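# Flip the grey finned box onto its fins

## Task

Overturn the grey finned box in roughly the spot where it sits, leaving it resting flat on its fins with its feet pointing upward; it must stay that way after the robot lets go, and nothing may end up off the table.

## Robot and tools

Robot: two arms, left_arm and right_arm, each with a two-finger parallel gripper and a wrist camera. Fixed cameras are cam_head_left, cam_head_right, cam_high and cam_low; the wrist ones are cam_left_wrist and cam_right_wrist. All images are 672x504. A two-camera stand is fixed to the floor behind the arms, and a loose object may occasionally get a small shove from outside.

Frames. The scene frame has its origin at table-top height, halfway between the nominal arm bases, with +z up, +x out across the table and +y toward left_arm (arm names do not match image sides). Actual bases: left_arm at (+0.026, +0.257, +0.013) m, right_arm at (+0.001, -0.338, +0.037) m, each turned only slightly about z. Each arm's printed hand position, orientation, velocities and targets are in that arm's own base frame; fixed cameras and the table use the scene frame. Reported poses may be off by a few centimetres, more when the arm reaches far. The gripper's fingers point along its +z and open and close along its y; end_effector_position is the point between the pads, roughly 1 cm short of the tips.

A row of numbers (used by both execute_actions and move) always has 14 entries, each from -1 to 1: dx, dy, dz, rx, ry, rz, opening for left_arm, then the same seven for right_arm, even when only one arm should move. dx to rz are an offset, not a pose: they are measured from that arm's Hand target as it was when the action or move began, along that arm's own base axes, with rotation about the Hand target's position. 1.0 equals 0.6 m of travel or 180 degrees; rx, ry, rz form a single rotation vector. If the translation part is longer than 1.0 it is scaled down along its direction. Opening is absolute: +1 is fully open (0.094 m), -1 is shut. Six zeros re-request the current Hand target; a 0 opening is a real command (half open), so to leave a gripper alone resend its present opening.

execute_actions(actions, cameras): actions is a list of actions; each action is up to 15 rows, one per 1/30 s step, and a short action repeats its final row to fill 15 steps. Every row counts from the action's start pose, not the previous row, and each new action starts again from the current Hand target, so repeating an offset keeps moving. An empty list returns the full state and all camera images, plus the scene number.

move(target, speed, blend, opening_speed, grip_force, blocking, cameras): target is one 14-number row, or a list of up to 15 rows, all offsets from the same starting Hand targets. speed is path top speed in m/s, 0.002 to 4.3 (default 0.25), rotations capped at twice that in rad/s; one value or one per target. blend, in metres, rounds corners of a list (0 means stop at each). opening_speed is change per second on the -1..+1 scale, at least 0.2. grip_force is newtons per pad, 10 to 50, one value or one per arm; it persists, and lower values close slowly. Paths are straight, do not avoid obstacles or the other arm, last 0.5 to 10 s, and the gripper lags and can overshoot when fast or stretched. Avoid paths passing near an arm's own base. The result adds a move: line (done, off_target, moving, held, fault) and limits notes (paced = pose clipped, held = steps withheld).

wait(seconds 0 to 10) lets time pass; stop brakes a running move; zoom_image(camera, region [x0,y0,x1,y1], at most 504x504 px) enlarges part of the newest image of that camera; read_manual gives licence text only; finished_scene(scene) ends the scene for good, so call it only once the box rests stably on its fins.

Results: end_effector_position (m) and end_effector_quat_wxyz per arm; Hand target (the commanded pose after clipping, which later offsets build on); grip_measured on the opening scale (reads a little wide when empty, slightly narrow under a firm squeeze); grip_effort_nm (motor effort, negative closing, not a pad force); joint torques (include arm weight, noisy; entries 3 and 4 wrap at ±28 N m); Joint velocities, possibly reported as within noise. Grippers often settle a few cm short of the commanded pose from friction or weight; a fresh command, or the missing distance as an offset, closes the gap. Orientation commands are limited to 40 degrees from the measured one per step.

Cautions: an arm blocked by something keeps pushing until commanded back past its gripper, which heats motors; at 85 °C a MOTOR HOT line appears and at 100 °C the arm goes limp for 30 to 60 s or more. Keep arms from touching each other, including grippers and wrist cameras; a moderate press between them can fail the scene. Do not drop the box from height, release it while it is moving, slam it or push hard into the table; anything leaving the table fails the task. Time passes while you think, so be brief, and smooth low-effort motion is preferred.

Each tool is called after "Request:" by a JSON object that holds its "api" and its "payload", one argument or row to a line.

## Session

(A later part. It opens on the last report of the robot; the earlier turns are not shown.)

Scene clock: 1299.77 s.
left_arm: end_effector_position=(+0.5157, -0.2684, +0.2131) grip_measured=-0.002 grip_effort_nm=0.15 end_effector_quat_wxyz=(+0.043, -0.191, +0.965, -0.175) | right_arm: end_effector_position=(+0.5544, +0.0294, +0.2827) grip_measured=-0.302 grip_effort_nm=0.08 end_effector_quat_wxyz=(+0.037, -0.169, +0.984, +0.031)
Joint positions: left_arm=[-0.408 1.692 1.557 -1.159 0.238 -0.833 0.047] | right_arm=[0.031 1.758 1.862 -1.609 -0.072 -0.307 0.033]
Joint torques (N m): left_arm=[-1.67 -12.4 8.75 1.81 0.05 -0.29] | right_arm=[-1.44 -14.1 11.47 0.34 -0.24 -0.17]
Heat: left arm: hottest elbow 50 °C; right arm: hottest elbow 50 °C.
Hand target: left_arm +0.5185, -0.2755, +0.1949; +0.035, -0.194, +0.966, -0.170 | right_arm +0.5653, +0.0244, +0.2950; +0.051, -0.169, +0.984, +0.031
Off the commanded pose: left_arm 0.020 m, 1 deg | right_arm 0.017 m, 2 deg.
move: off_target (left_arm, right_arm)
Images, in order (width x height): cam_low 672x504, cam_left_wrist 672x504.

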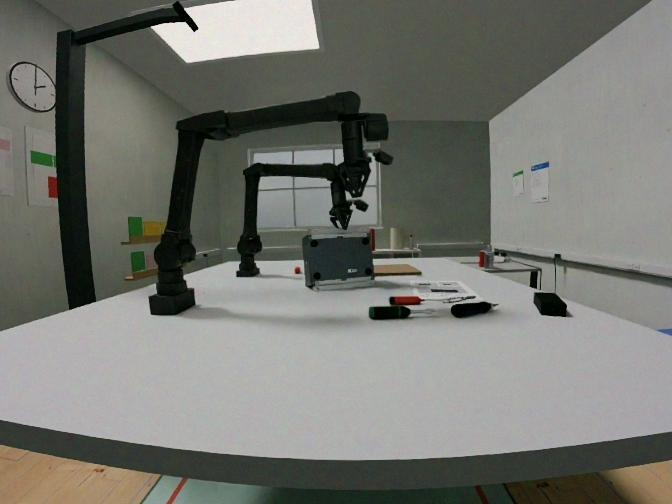

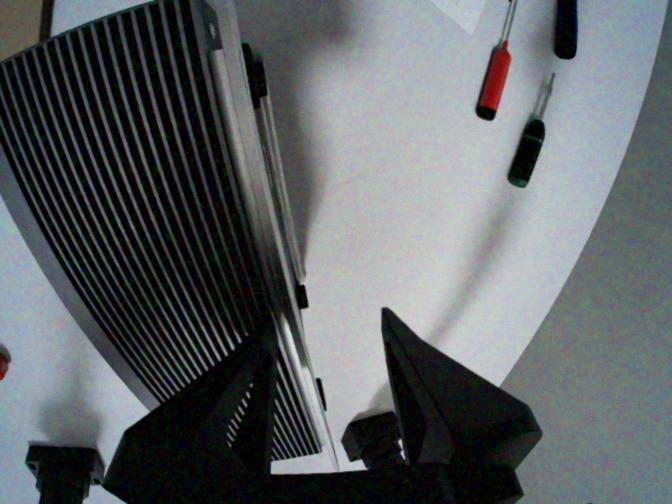

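Request:
{"api": "move", "payload": {
  "target": [
    [-0.018,0.03,0.02,0,0,0.045,0.1,0,0,0,0,0,0,-0.3],
    [-0.018,0.03,-0.025,0,0,0.045,0.1,0,0,0,0,0,0,-0.3]
  ],
  "speed": 0.06,
  "cameras": ["cam_left_wrist","cam_low"]
}}

Request:
{"api": "zoom_image", "payload": {
  "camera": "cam_low",
  "region": [280, 180, 400, 300]
}}

Scene clock: 1309.83 s.
left_arm: end_effector_position=(+0.5095, -0.2600, +0.2121) grip_measured=+0.097 grip_effort_nm=0.16 end_effector_quat_wxyz=(+0.066, -0.252, +0.948, -0.183) | right_arm: end_effector_position=(+0.5544, +0.0294, +0.2827) grip_measured=-0.302 grip_effort_nm=0.08 end_effector_quat_wxyz=(+0.037, -0.169, +0.984, +0.031)
Joint positions: left_arm=[-0.41 1.632 1.471 -1.071 0.203 -0.963 0.052] | right_arm=[0.031 1.758 1.862 -1.609 -0.072 -0.307 0.033]
Joint torques (N m): left_arm=[-0.56 -11.4 6.63 1.7 0 -0.27] | right_arm=[-1.73 -14.51 11.38 0.18 -0.25 -0.11]
Heat: left arm: hottest elbow 48 °C; right arm: hottest elbow 51 °C.
Hand target: left_arm +0.5077, -0.2574, +0.1801; +0.047, -0.262, +0.949, -0.167 | right_arm +0.5653, +0.0244, +0.2950; +0.051, -0.169, +0.984, +0.031
Off the commanded pose: left_arm 0.032 m, 3 deg | right_arm 0.017 m, 2 deg.
move: off_target (left_arm, right_arm)
Images, in order (width x height): cam_low 672x504, cam_left_wrist 672x504.

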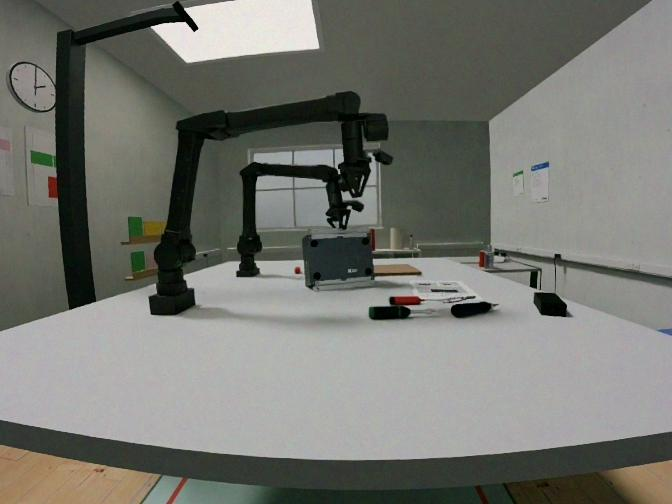

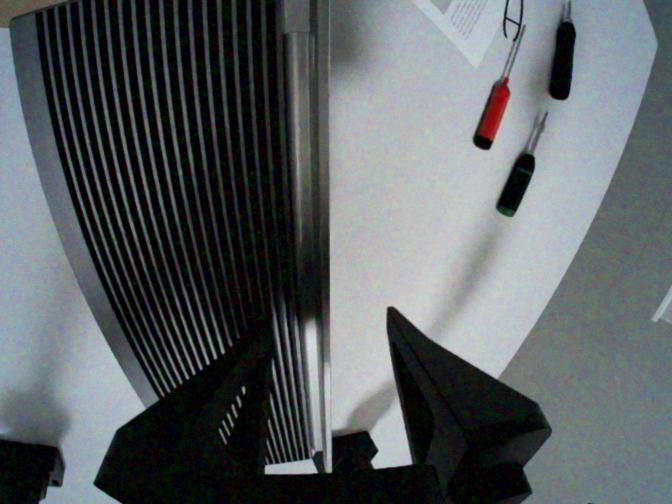

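Scaled by 4.200.

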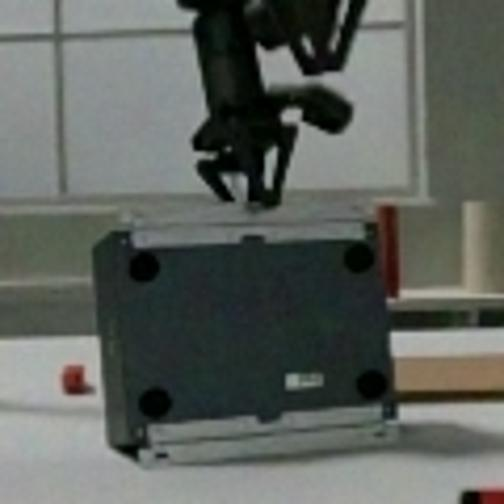

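Request:
{"api": "move", "payload": {
  "target": [0,0,0.045,0,0,0,-1,0,0,0,0,0,0,-0.3],
  "opening_speed": 0.6,
  "speed": 0.03,
  "cameras": ["cam_left_wrist","cam_low"]
}}

Request:
{"api": "zoom_image", "payload": {
  "camera": "cam_low",
  "region": [280, 180, 400, 300]
}}

Scene clock: 1322.47 s.
left_arm: end_effector_position=(+0.5033, -0.2564, +0.2125) grip_measured=-0.904 grip_effort_nm=-1.00 end_effector_quat_wxyz=(+0.058, -0.239, +0.954, -0.170) | right_arm: end_effector_position=(+0.5544, +0.0294, +0.2827) grip_measured=-0.302 grip_effort_nm=0.08 end_effector_quat_wxyz=(+0.037, -0.169, +0.984, +0.031)
Joint positions: left_arm=[-0.41 1.632 1.478 -1.112 0.197 -0.931 0.004] | right_arm=[0.031 1.758 1.862 -1.609 -0.072 -0.307 0.033]
Joint torques (N m): left_arm=[-0.62 -12.04 10.32 0.73 0.26 -0.58] | right_arm=[-1.85 -14.39 11.58 0.5 -0.25 -0.12]
Heat: left arm: hottest elbow 47 °C; right arm: hottest elbow 52 °C.
Hand target: left_arm +0.5077, -0.2575, +0.2070; +0.047, -0.262, +0.949, -0.167 | right_arm +0.5653, +0.0244, +0.2950; +0.051, -0.169, +0.984, +0.031
Off the commanded pose: left_arm 0.007 m, 3 deg | right_arm 0.017 m, 2 deg.
move: off_target (left_arm, right_arm)
Images, in order (width x height): cam_low 672x504, cam_left_wrist 672x504.

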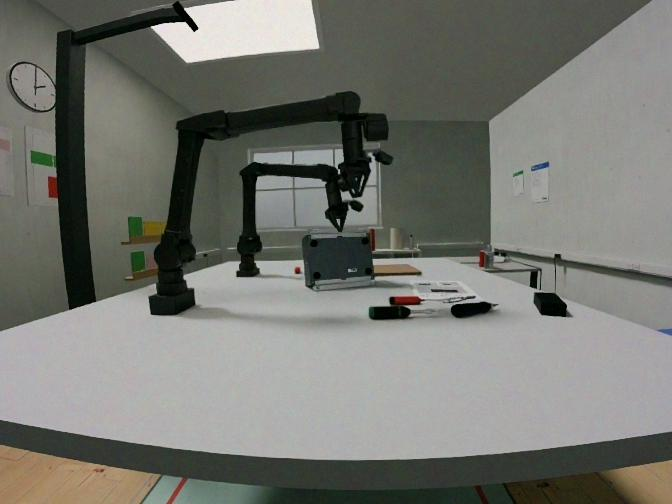

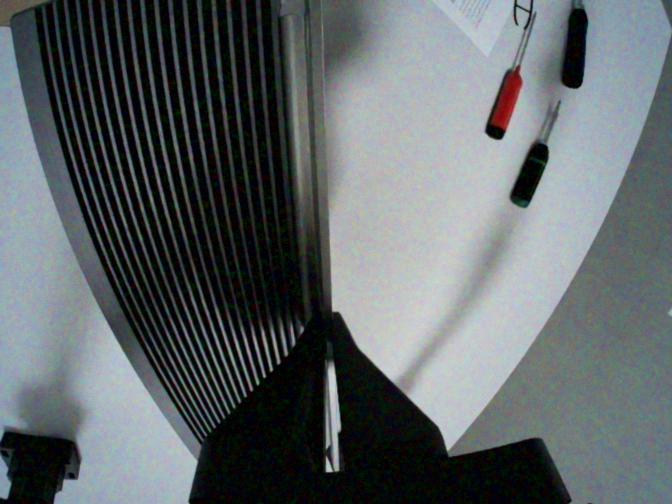

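Scaled by 4.200.

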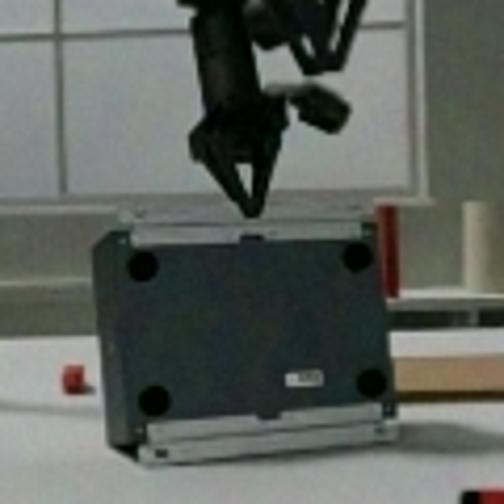

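Request:
{"api": "move", "payload": {
  "target": [-0.058,0.111,0.02,-0.098,-0.052,0,-1,0,0,0,0,0,0,-0.3],
  "speed": 0.05,
  "cameras": ["cam_left_wrist","cam_low"]
}}

Request:
{"api": "zoom_image", "payload": {
  "camera": "cam_low",
  "region": [280, 180, 400, 300]
}}

Scene clock: 1338.07 s.
left_arm: end_effector_position=(+0.4713, -0.1863, +0.2182) grip_measured=-0.915 grip_effort_nm=-1.00 end_effector_quat_wxyz=(+0.088, -0.234, +0.915, -0.317) | right_arm: end_effector_position=(+0.5544, +0.0294, +0.2827) grip_measured=-0.302 grip_effort_nm=0.08 end_effector_quat_wxyz=(+0.037, -0.169, +0.984, +0.031)
Joint positions: left_arm=[-0.217 1.396 1.144 -0.829 0.478 -0.84 0.004] | right_arm=[0.031 1.758 1.862 -1.609 -0.072 -0.307 0.033]
Joint torques (N m): left_arm=[-1.08 -9.93 8.59 2.55 1.06 -0.67] | right_arm=[-1.85 -14.68 11.34 0.46 -0.26 -0.11]
Heat: left arm: hottest elbow 46 °C; right arm: hottest elbow 52 °C.
Hand target: left_arm +0.4729, -0.1910, +0.2190; +0.083, -0.251, +0.906, -0.331 | right_arm +0.5653, +0.0244, +0.2950; +0.051, -0.169, +0.984, +0.031
Off the commanded pose: left_arm 0.005 m, 3 deg | right_arm 0.017 m, 2 deg.
move: off_target (left_arm, right_arm)
Images, in order (width x height): cam_low 672x504, cam_left_wrist 672x504.

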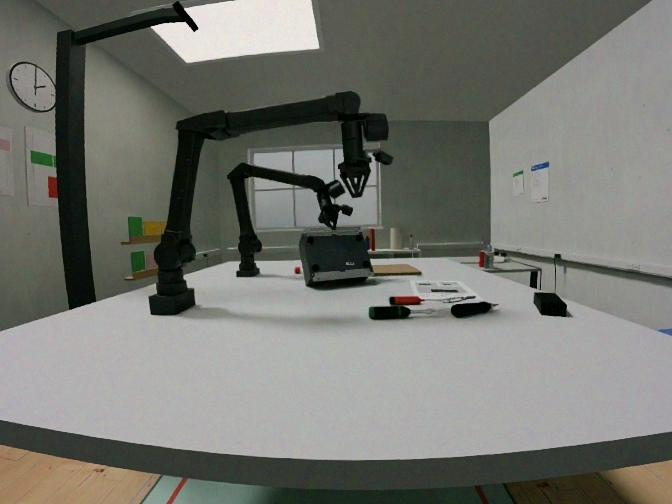

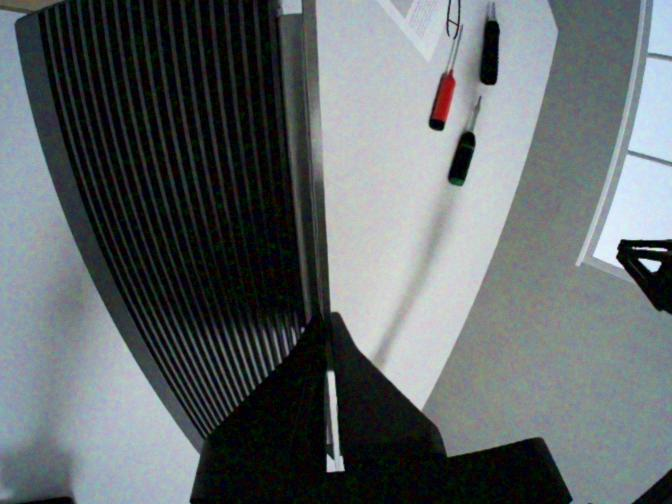

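Scaled by 4.200.

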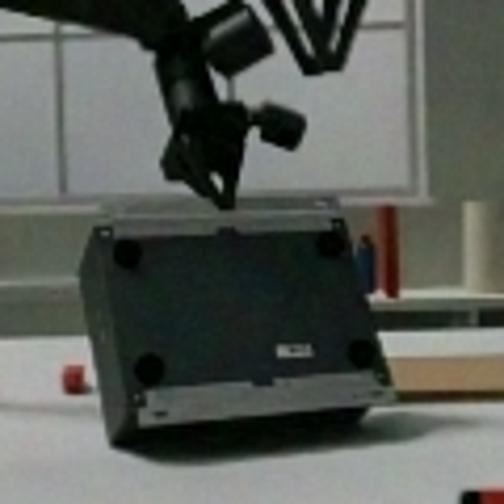

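Request:
{"api": "move", "payload": {
  "target": [-0.057,0.108,-0.025,-0.098,-0.052,0,-1,0,0,0,0,0,0,-0.3],
  "speed": 0.05,
  "cameras": ["cam_left_wrist","cam_low"]
}}

Request:
{"api": "zoom_image", "payload": {
  "camera": "cam_low",
  "region": [270, 180, 390, 300]
}}

Scene clock: 1350.63 s.
left_arm: end_effector_position=(+0.4366, -0.1168, +0.1910) grip_measured=-0.926 grip_effort_nm=-1.01 end_effector_quat_wxyz=(+0.123, -0.226, +0.846, -0.466) | right_arm: end_effector_position=(+0.5544, +0.0294, +0.2827) grip_measured=-0.302 grip_effort_nm=0.08 end_effector_quat_wxyz=(+0.037, -0.169, +0.984, +0.031)
Joint positions: left_arm=[0.031 1.277 0.819 -0.475 0.842 -0.785 0.003] | right_arm=[0.031 1.758 1.862 -1.609 -0.072 -0.307 0.033]
Joint torques (N m): left_arm=[-1.9 -8.41 9.22 2.47 1.53 -0.77] | right_arm=[-1.32 -14.21 11.56 0.25 -0.23 -0.11]
Heat: left arm: hottest elbow 46 °C; right arm: hottest elbow 53 °C.
Hand target: left_arm +0.4388, -0.1261, +0.2041; +0.117, -0.233, +0.835, -0.485 | right_arm +0.5653, +0.0244, +0.2950; +0.051, -0.169, +0.984, +0.031
Off the commanded pose: left_arm 0.016 m, 3 deg | right_arm 0.017 m, 2 deg.
move: off_target (left_arm, right_arm)
Images, in order (width x height): cam_low 672x504, cam_left_wrist 672x504.

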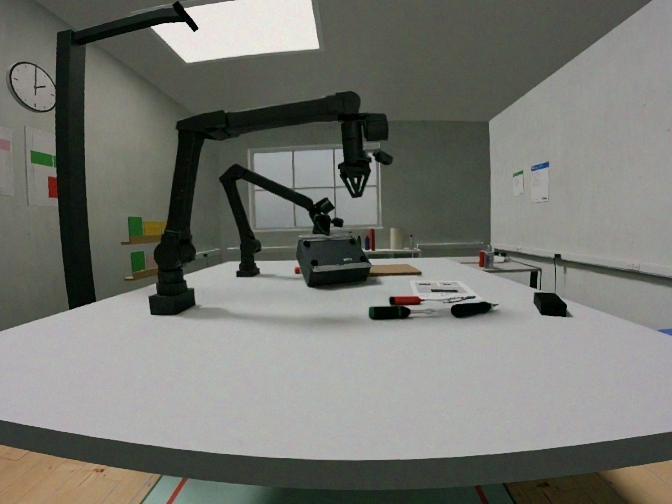

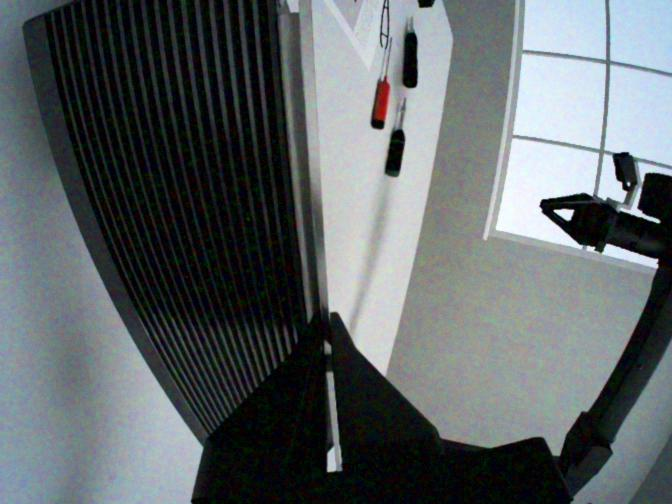

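Scaled by 4.200.

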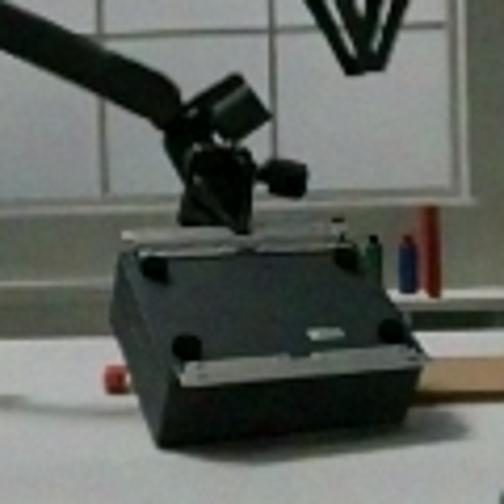

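Request:
{"api": "move", "payload": {
  "target": [-0.059,0.112,-0.105,-0.098,-0.052,0,-1,0,0,0,0,0,0,-0.3],
  "speed": 0.05,
  "cameras": ["cam_left_wrist","cam_low","cam_high"]
}}

Request:
{"api": "zoom_image", "payload": {
  "camera": "cam_low",
  "region": [270, 180, 390, 300]
}}

Scene clock: 1361.17 s.
left_arm: end_effector_position=(+0.4035, -0.0559, +0.1285) grip_measured=-0.935 grip_effort_nm=-1.01 end_effector_quat_wxyz=(+0.165, -0.197, +0.756, -0.602) | right_arm: end_effector_position=(+0.5544, +0.0294, +0.2827) grip_measured=-0.302 grip_effort_nm=0.08 end_effector_quat_wxyz=(+0.037, -0.169, +0.984, +0.031)
Joint positions: left_arm=[0.28 1.434 0.542 0.14 1.242 -0.833 0.003] | right_arm=[0.031 1.758 1.862 -1.609 -0.072 -0.307 0.033]
Joint torques (N m): left_arm=[-1.03 -8.23 6.99 2.13 2.22 -0.93] | right_arm=[-1.73 -14.27 11.58 0.46 -0.26 -0.12]
Heat: left arm: hottest elbow 46 °C; right arm: hottest elbow 53 °C.
Hand target: left_arm +0.4032, -0.0589, +0.1411; +0.147, -0.208, +0.738, -0.625 | right_arm +0.5653, +0.0244, +0.2950; +0.051, -0.169, +0.984, +0.031
Off the commanded pose: left_arm 0.013 m, 4 deg | right_arm 0.017 m, 2 deg.
move: off_target (left_arm, right_arm)
Images, in order (width x height): cam_high 672x504, cam_low 672x504, cam_left_wrist 672x504.

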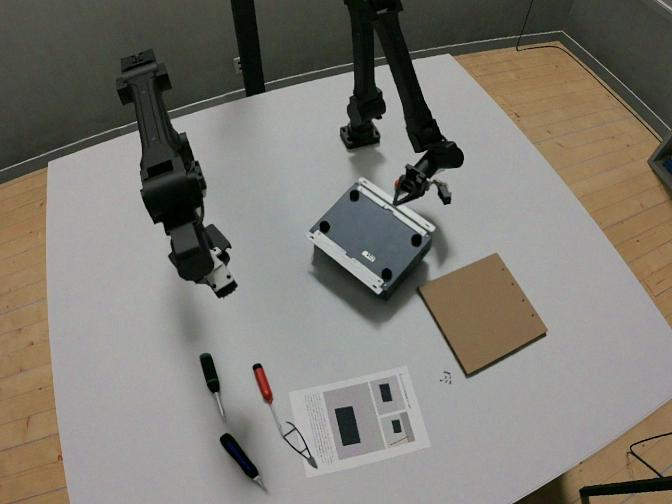

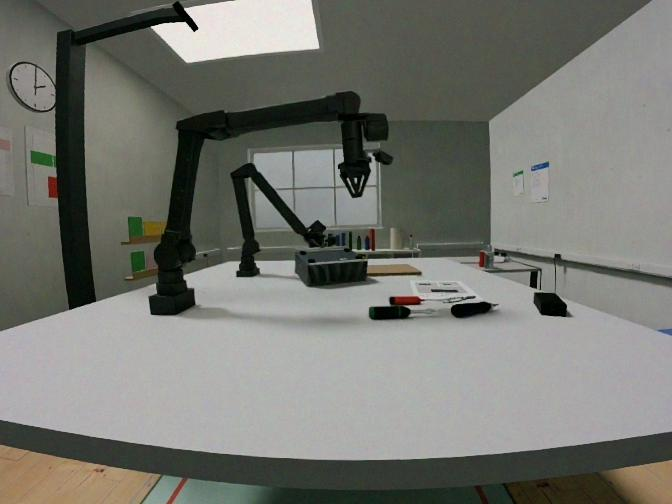

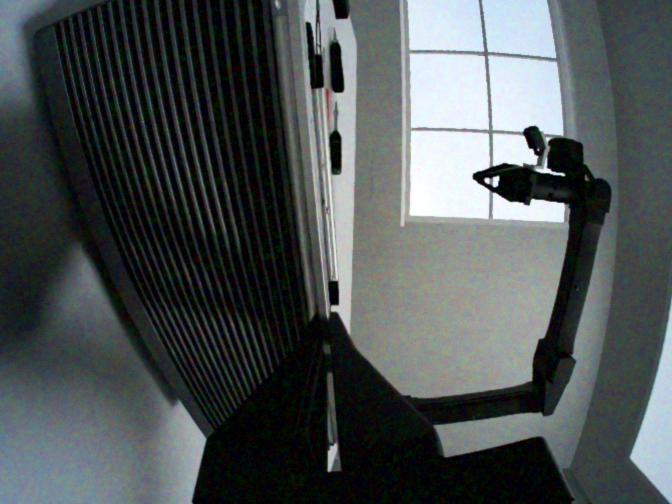

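Scaled by 4.200.

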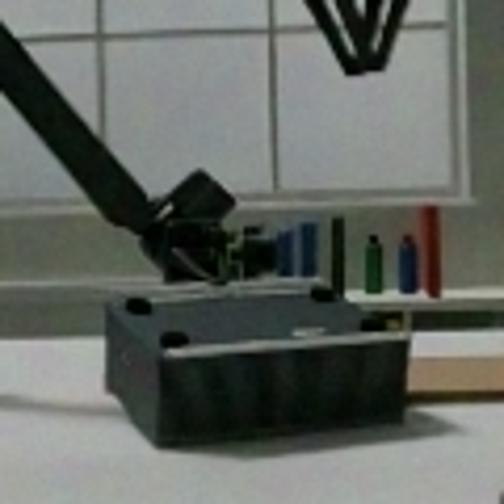

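Request:
{"api": "move", "payload": {
  "target": [-0.015,0.028,-0.085,-0.055,-0.029,0,-1,0,0,0,0,0,0,-0.3],
  "speed": 0.04,
  "cameras": ["cam_left_wrist","cam_low","cam_high"]
}}

Request:
{"api": "zoom_image", "payload": {
  "camera": "cam_low",
  "region": [270, 200, 390, 300]
}}

Scene clock: 1369.63 s.
left_arm: end_effector_position=(+0.3940, -0.0354, +0.0885) grip_measured=-0.935 grip_effort_nm=-1.01 end_effector_quat_wxyz=(+0.178, -0.179, +0.698, -0.670) | right_arm: end_effector_position=(+0.5544, +0.0294, +0.2827) grip_measured=-0.302 grip_effort_nm=0.08 end_effector_quat_wxyz=(+0.037, -0.169, +0.984, +0.031)
Joint positions: left_arm=[0.361 1.789 0.451 1.085 1.416 -1.313 0.003] | right_arm=[0.031 1.758 1.862 -1.609 -0.072 -0.307 0.033]
Joint torques (N m): left_arm=[-2.14 -8.59 3.6 2.44 0.59 -0.81] | right_arm=[-1.44 -14.33 11.45 0.5 -0.25 -0.18]
Heat: left arm: hottest elbow 45 °C; right arm: hottest elbow 54 °C.
Hand target: left_arm +0.3943, -0.0421, +0.0901; +0.162, -0.191, +0.674, -0.695 | right_arm +0.5653, +0.0244, +0.2950; +0.051, -0.169, +0.984, +0.031
Off the commanded pose: left_arm 0.007 m, 5 deg | right_arm 0.017 m, 2 deg.
move: off_target (left_arm, right_arm)
Images, in order (width x height): cam_high 672x504, cam_low 672x504, cam_left_wrist 672x504.

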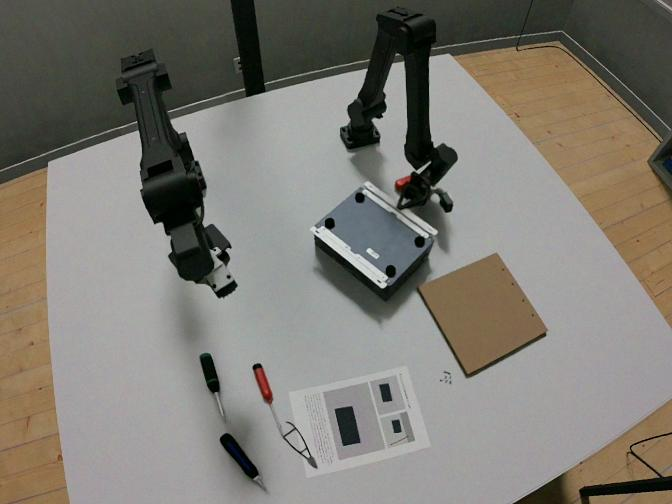

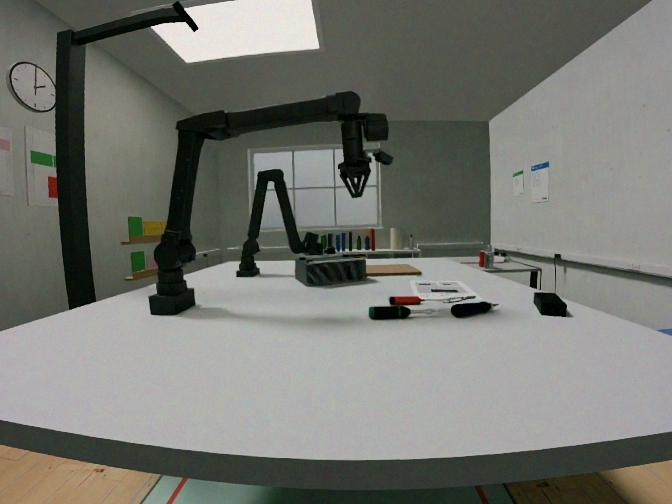

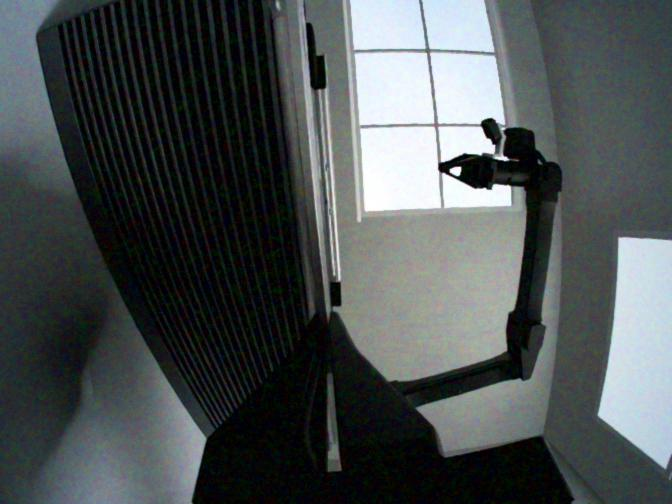

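Scaled by 4.200.

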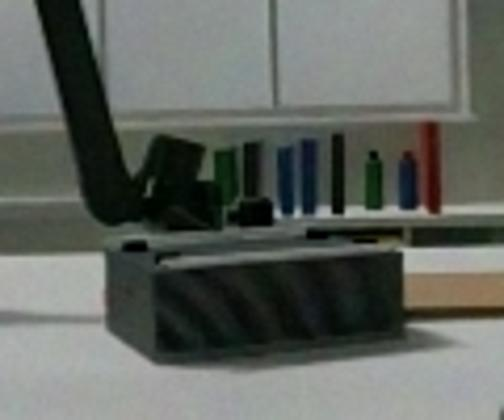

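Request:
{"api": "move", "payload": {
  "target": [
    [0,0,-0.012,-0.01,-0.005,0,-1,0,0,0,0,0,0,-0.3],
    [-0.06,-0.21,-0.012,-0.01,-0.005,0,-1,0,0,0,0,0,0,-0.3]
  ],
  "speed": 0.05,
  "cameras": ["cam_head_left","cam_low","cam_high"]
}}

Scene clock: 1381.43 s.
left_arm: end_effector_position=(+0.3804, -0.1389, +0.0869) grip_measured=-0.938 grip_effort_nm=-1.01 end_effector_quat_wxyz=(+0.212, -0.206, +0.673, -0.678) | right_arm: end_effector_position=(+0.5544, +0.0294, +0.2827) grip_measured=-0.302 grip_effort_nm=0.08 end_effector_quat_wxyz=(+0.037, -0.169, +0.984, +0.031)
Joint positions: left_arm=[0.018 1.902 0.328 1.589 0.989 -1.578 0.003] | right_arm=[0.031 1.758 1.862 -1.609 -0.072 -0.307 0.033]
Joint torques (N m): left_arm=[-6.3 -8.53 0.2 1.89 1.55 -0.49] | right_arm=[-1.14 -14.27 11.56 0.28 -0.28 -0.11]
Heat: left arm: hottest elbow 43 °C; right arm: hottest elbow 54 °C.
Hand target: left_arm +0.3583, -0.1681, +0.0829; +0.164, -0.188, +0.662, -0.707 | right_arm +0.5653, +0.0244, +0.2950; +0.051, -0.169, +0.984, +0.031
Off the commanded pose: left_arm 0.037 m, 7 deg | right_arm 0.017 m, 2 deg.
joint read past its limit (left arm) — joint 4 (wrist pitch), upper limit.
joint sent to its limit (left arm) — joint 4 (wrist pitch), upper limit. The joint targets are off in orientation, not in position.
move: off_target (left_arm, right_arm)
Images, in order (width x height): cam_head_left 672x504, cam_high 672x504, cam_low 672x504.

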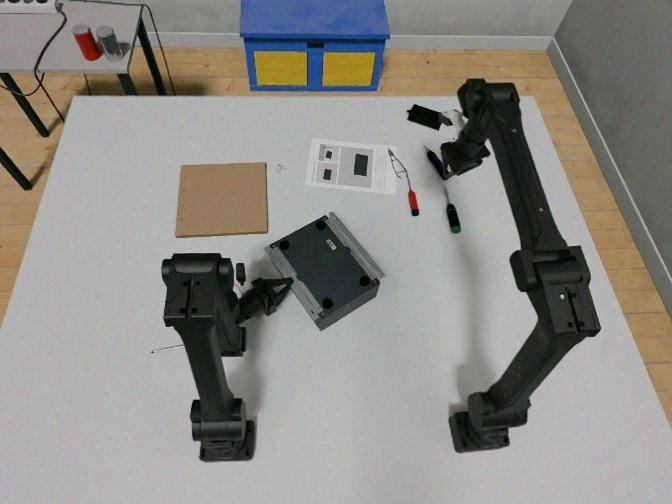

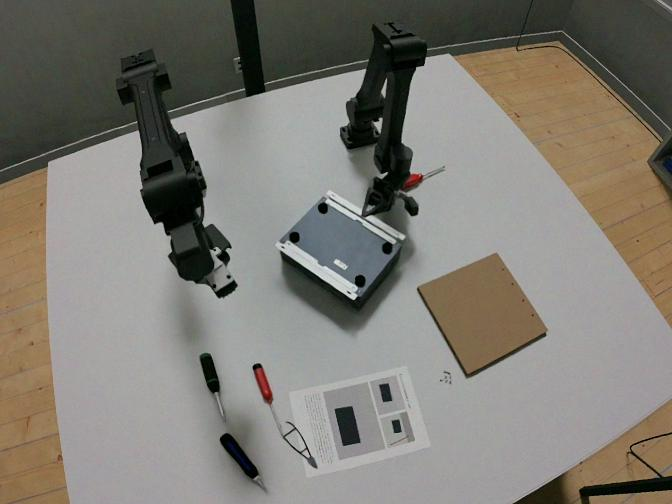

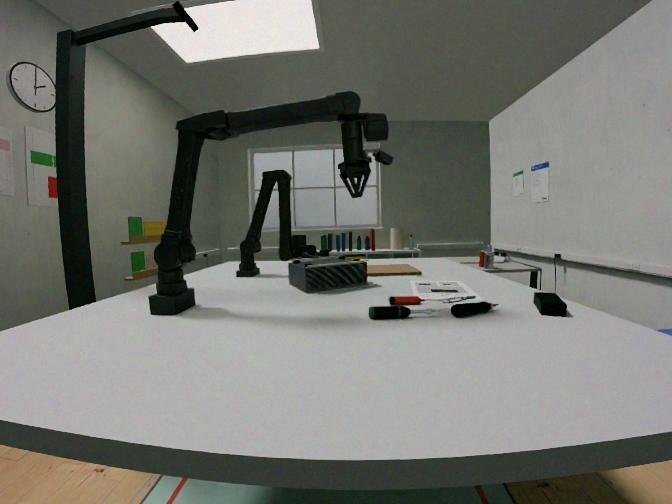

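Request:
{"api": "move", "payload": {
  "target": [
    [0.037,0.048,0.006,0,0,0,-1,0,0,0,0,0,0,-0.3],
    [0.037,0.048,0.006,0,0,0,-0.3,0,0,0,0,0,0,-0.3],
    [-0.06,0.18,0.02,0,0,0,-0.3,0,0,0,0,0,0,-0.3],
    [-0.06,0.18,0.2,0,0,0,-0.3,0,0,0,0,0,0,-0.3]
  ],
  "speed": 0.06,
  "cameras": ["cam_head_left","cam_low","cam_high"]
}}

Request:
{"api": "zoom_image", "payload": {
  "camera": "cam_low",
  "region": [270, 220, 390, 310]
}}

Scene clock: 1395.43 s.
left_arm: end_effector_position=(+0.3171, -0.0649, +0.1965) grip_measured=-0.303 grip_effort_nm=0.16 end_effector_quat_wxyz=(+0.158, -0.187, +0.663, -0.707) | right_arm: end_effector_position=(+0.5544, +0.0294, +0.2827) grip_measured=-0.302 grip_effort_nm=0.08 end_effector_quat_wxyz=(+0.037, -0.169, +0.984, +0.031)
Joint positions: left_arm=[0.361 1.425 0.248 1.529 1.428 -1.976 0.033] | right_arm=[0.031 1.758 1.862 -1.609 -0.072 -0.307 0.033]
Joint torques (N m): left_arm=[0.09 -5.3 5.6 1.4 -0.27 -0.24] | right_arm=[-1.73 -14.62 11.49 0.39 -0.28 -0.14]
Heat: left arm: hottest elbow 41 °C; right arm: hottest elbow 54 °C.
Hand target: left_arm +0.3223, -0.0601, +0.2028; +0.164, -0.188, +0.662, -0.707 | right_arm +0.5653, +0.0244, +0.2950; +0.051, -0.169, +0.984, +0.031
Off the commanded pose: left_arm 0.010 m, 1 deg | right_arm 0.017 m, 2 deg.
move: off_target (right_arm); target 2's new opening was sent with left_arm's hand 0.002 m and 4 deg from that target
Images, in order (width x height): cam_head_left 672x504, cam_high 672x504, cam_low 672x504.

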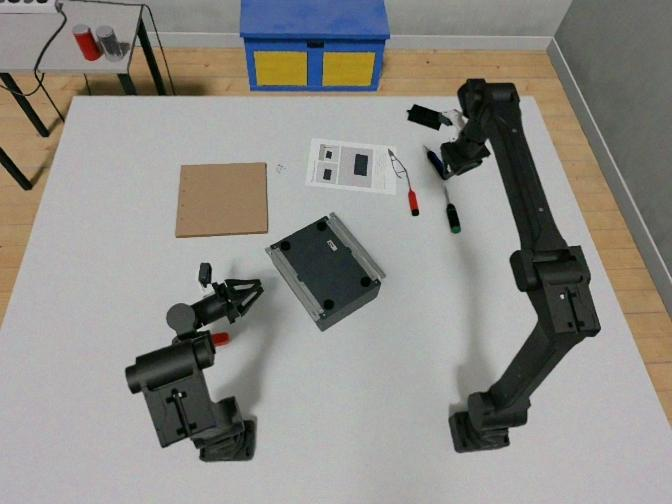

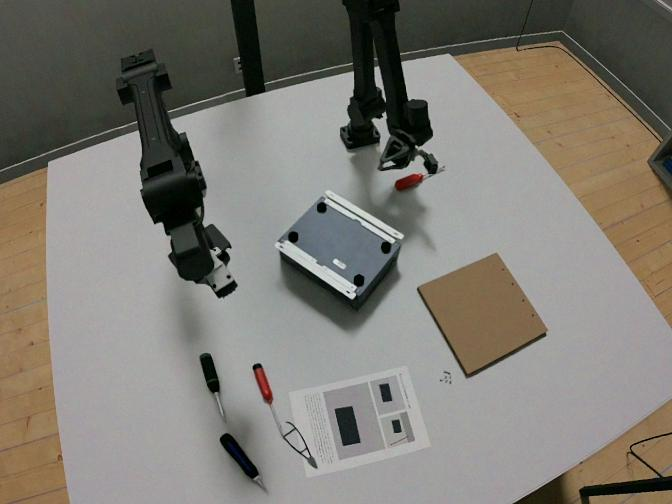

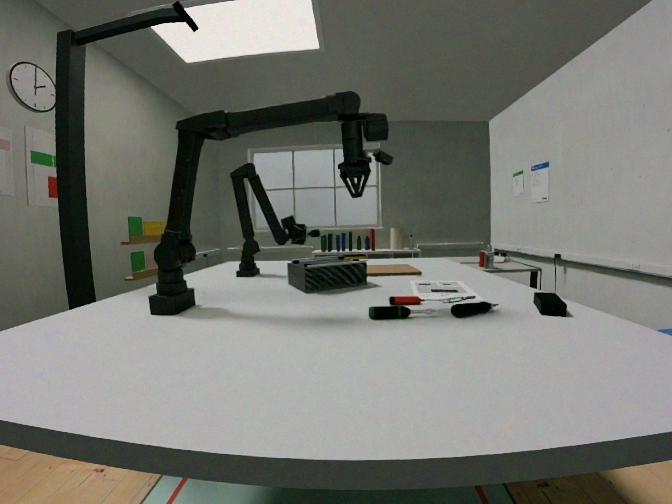

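Scaled by 4.200.

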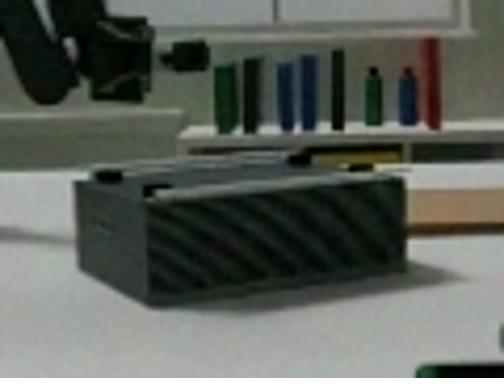

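Flat, feet up, in place.

Request:
{"api": "finished_scene", "payload": {
  "scene": 1
}}

The scene is finished: the task was done.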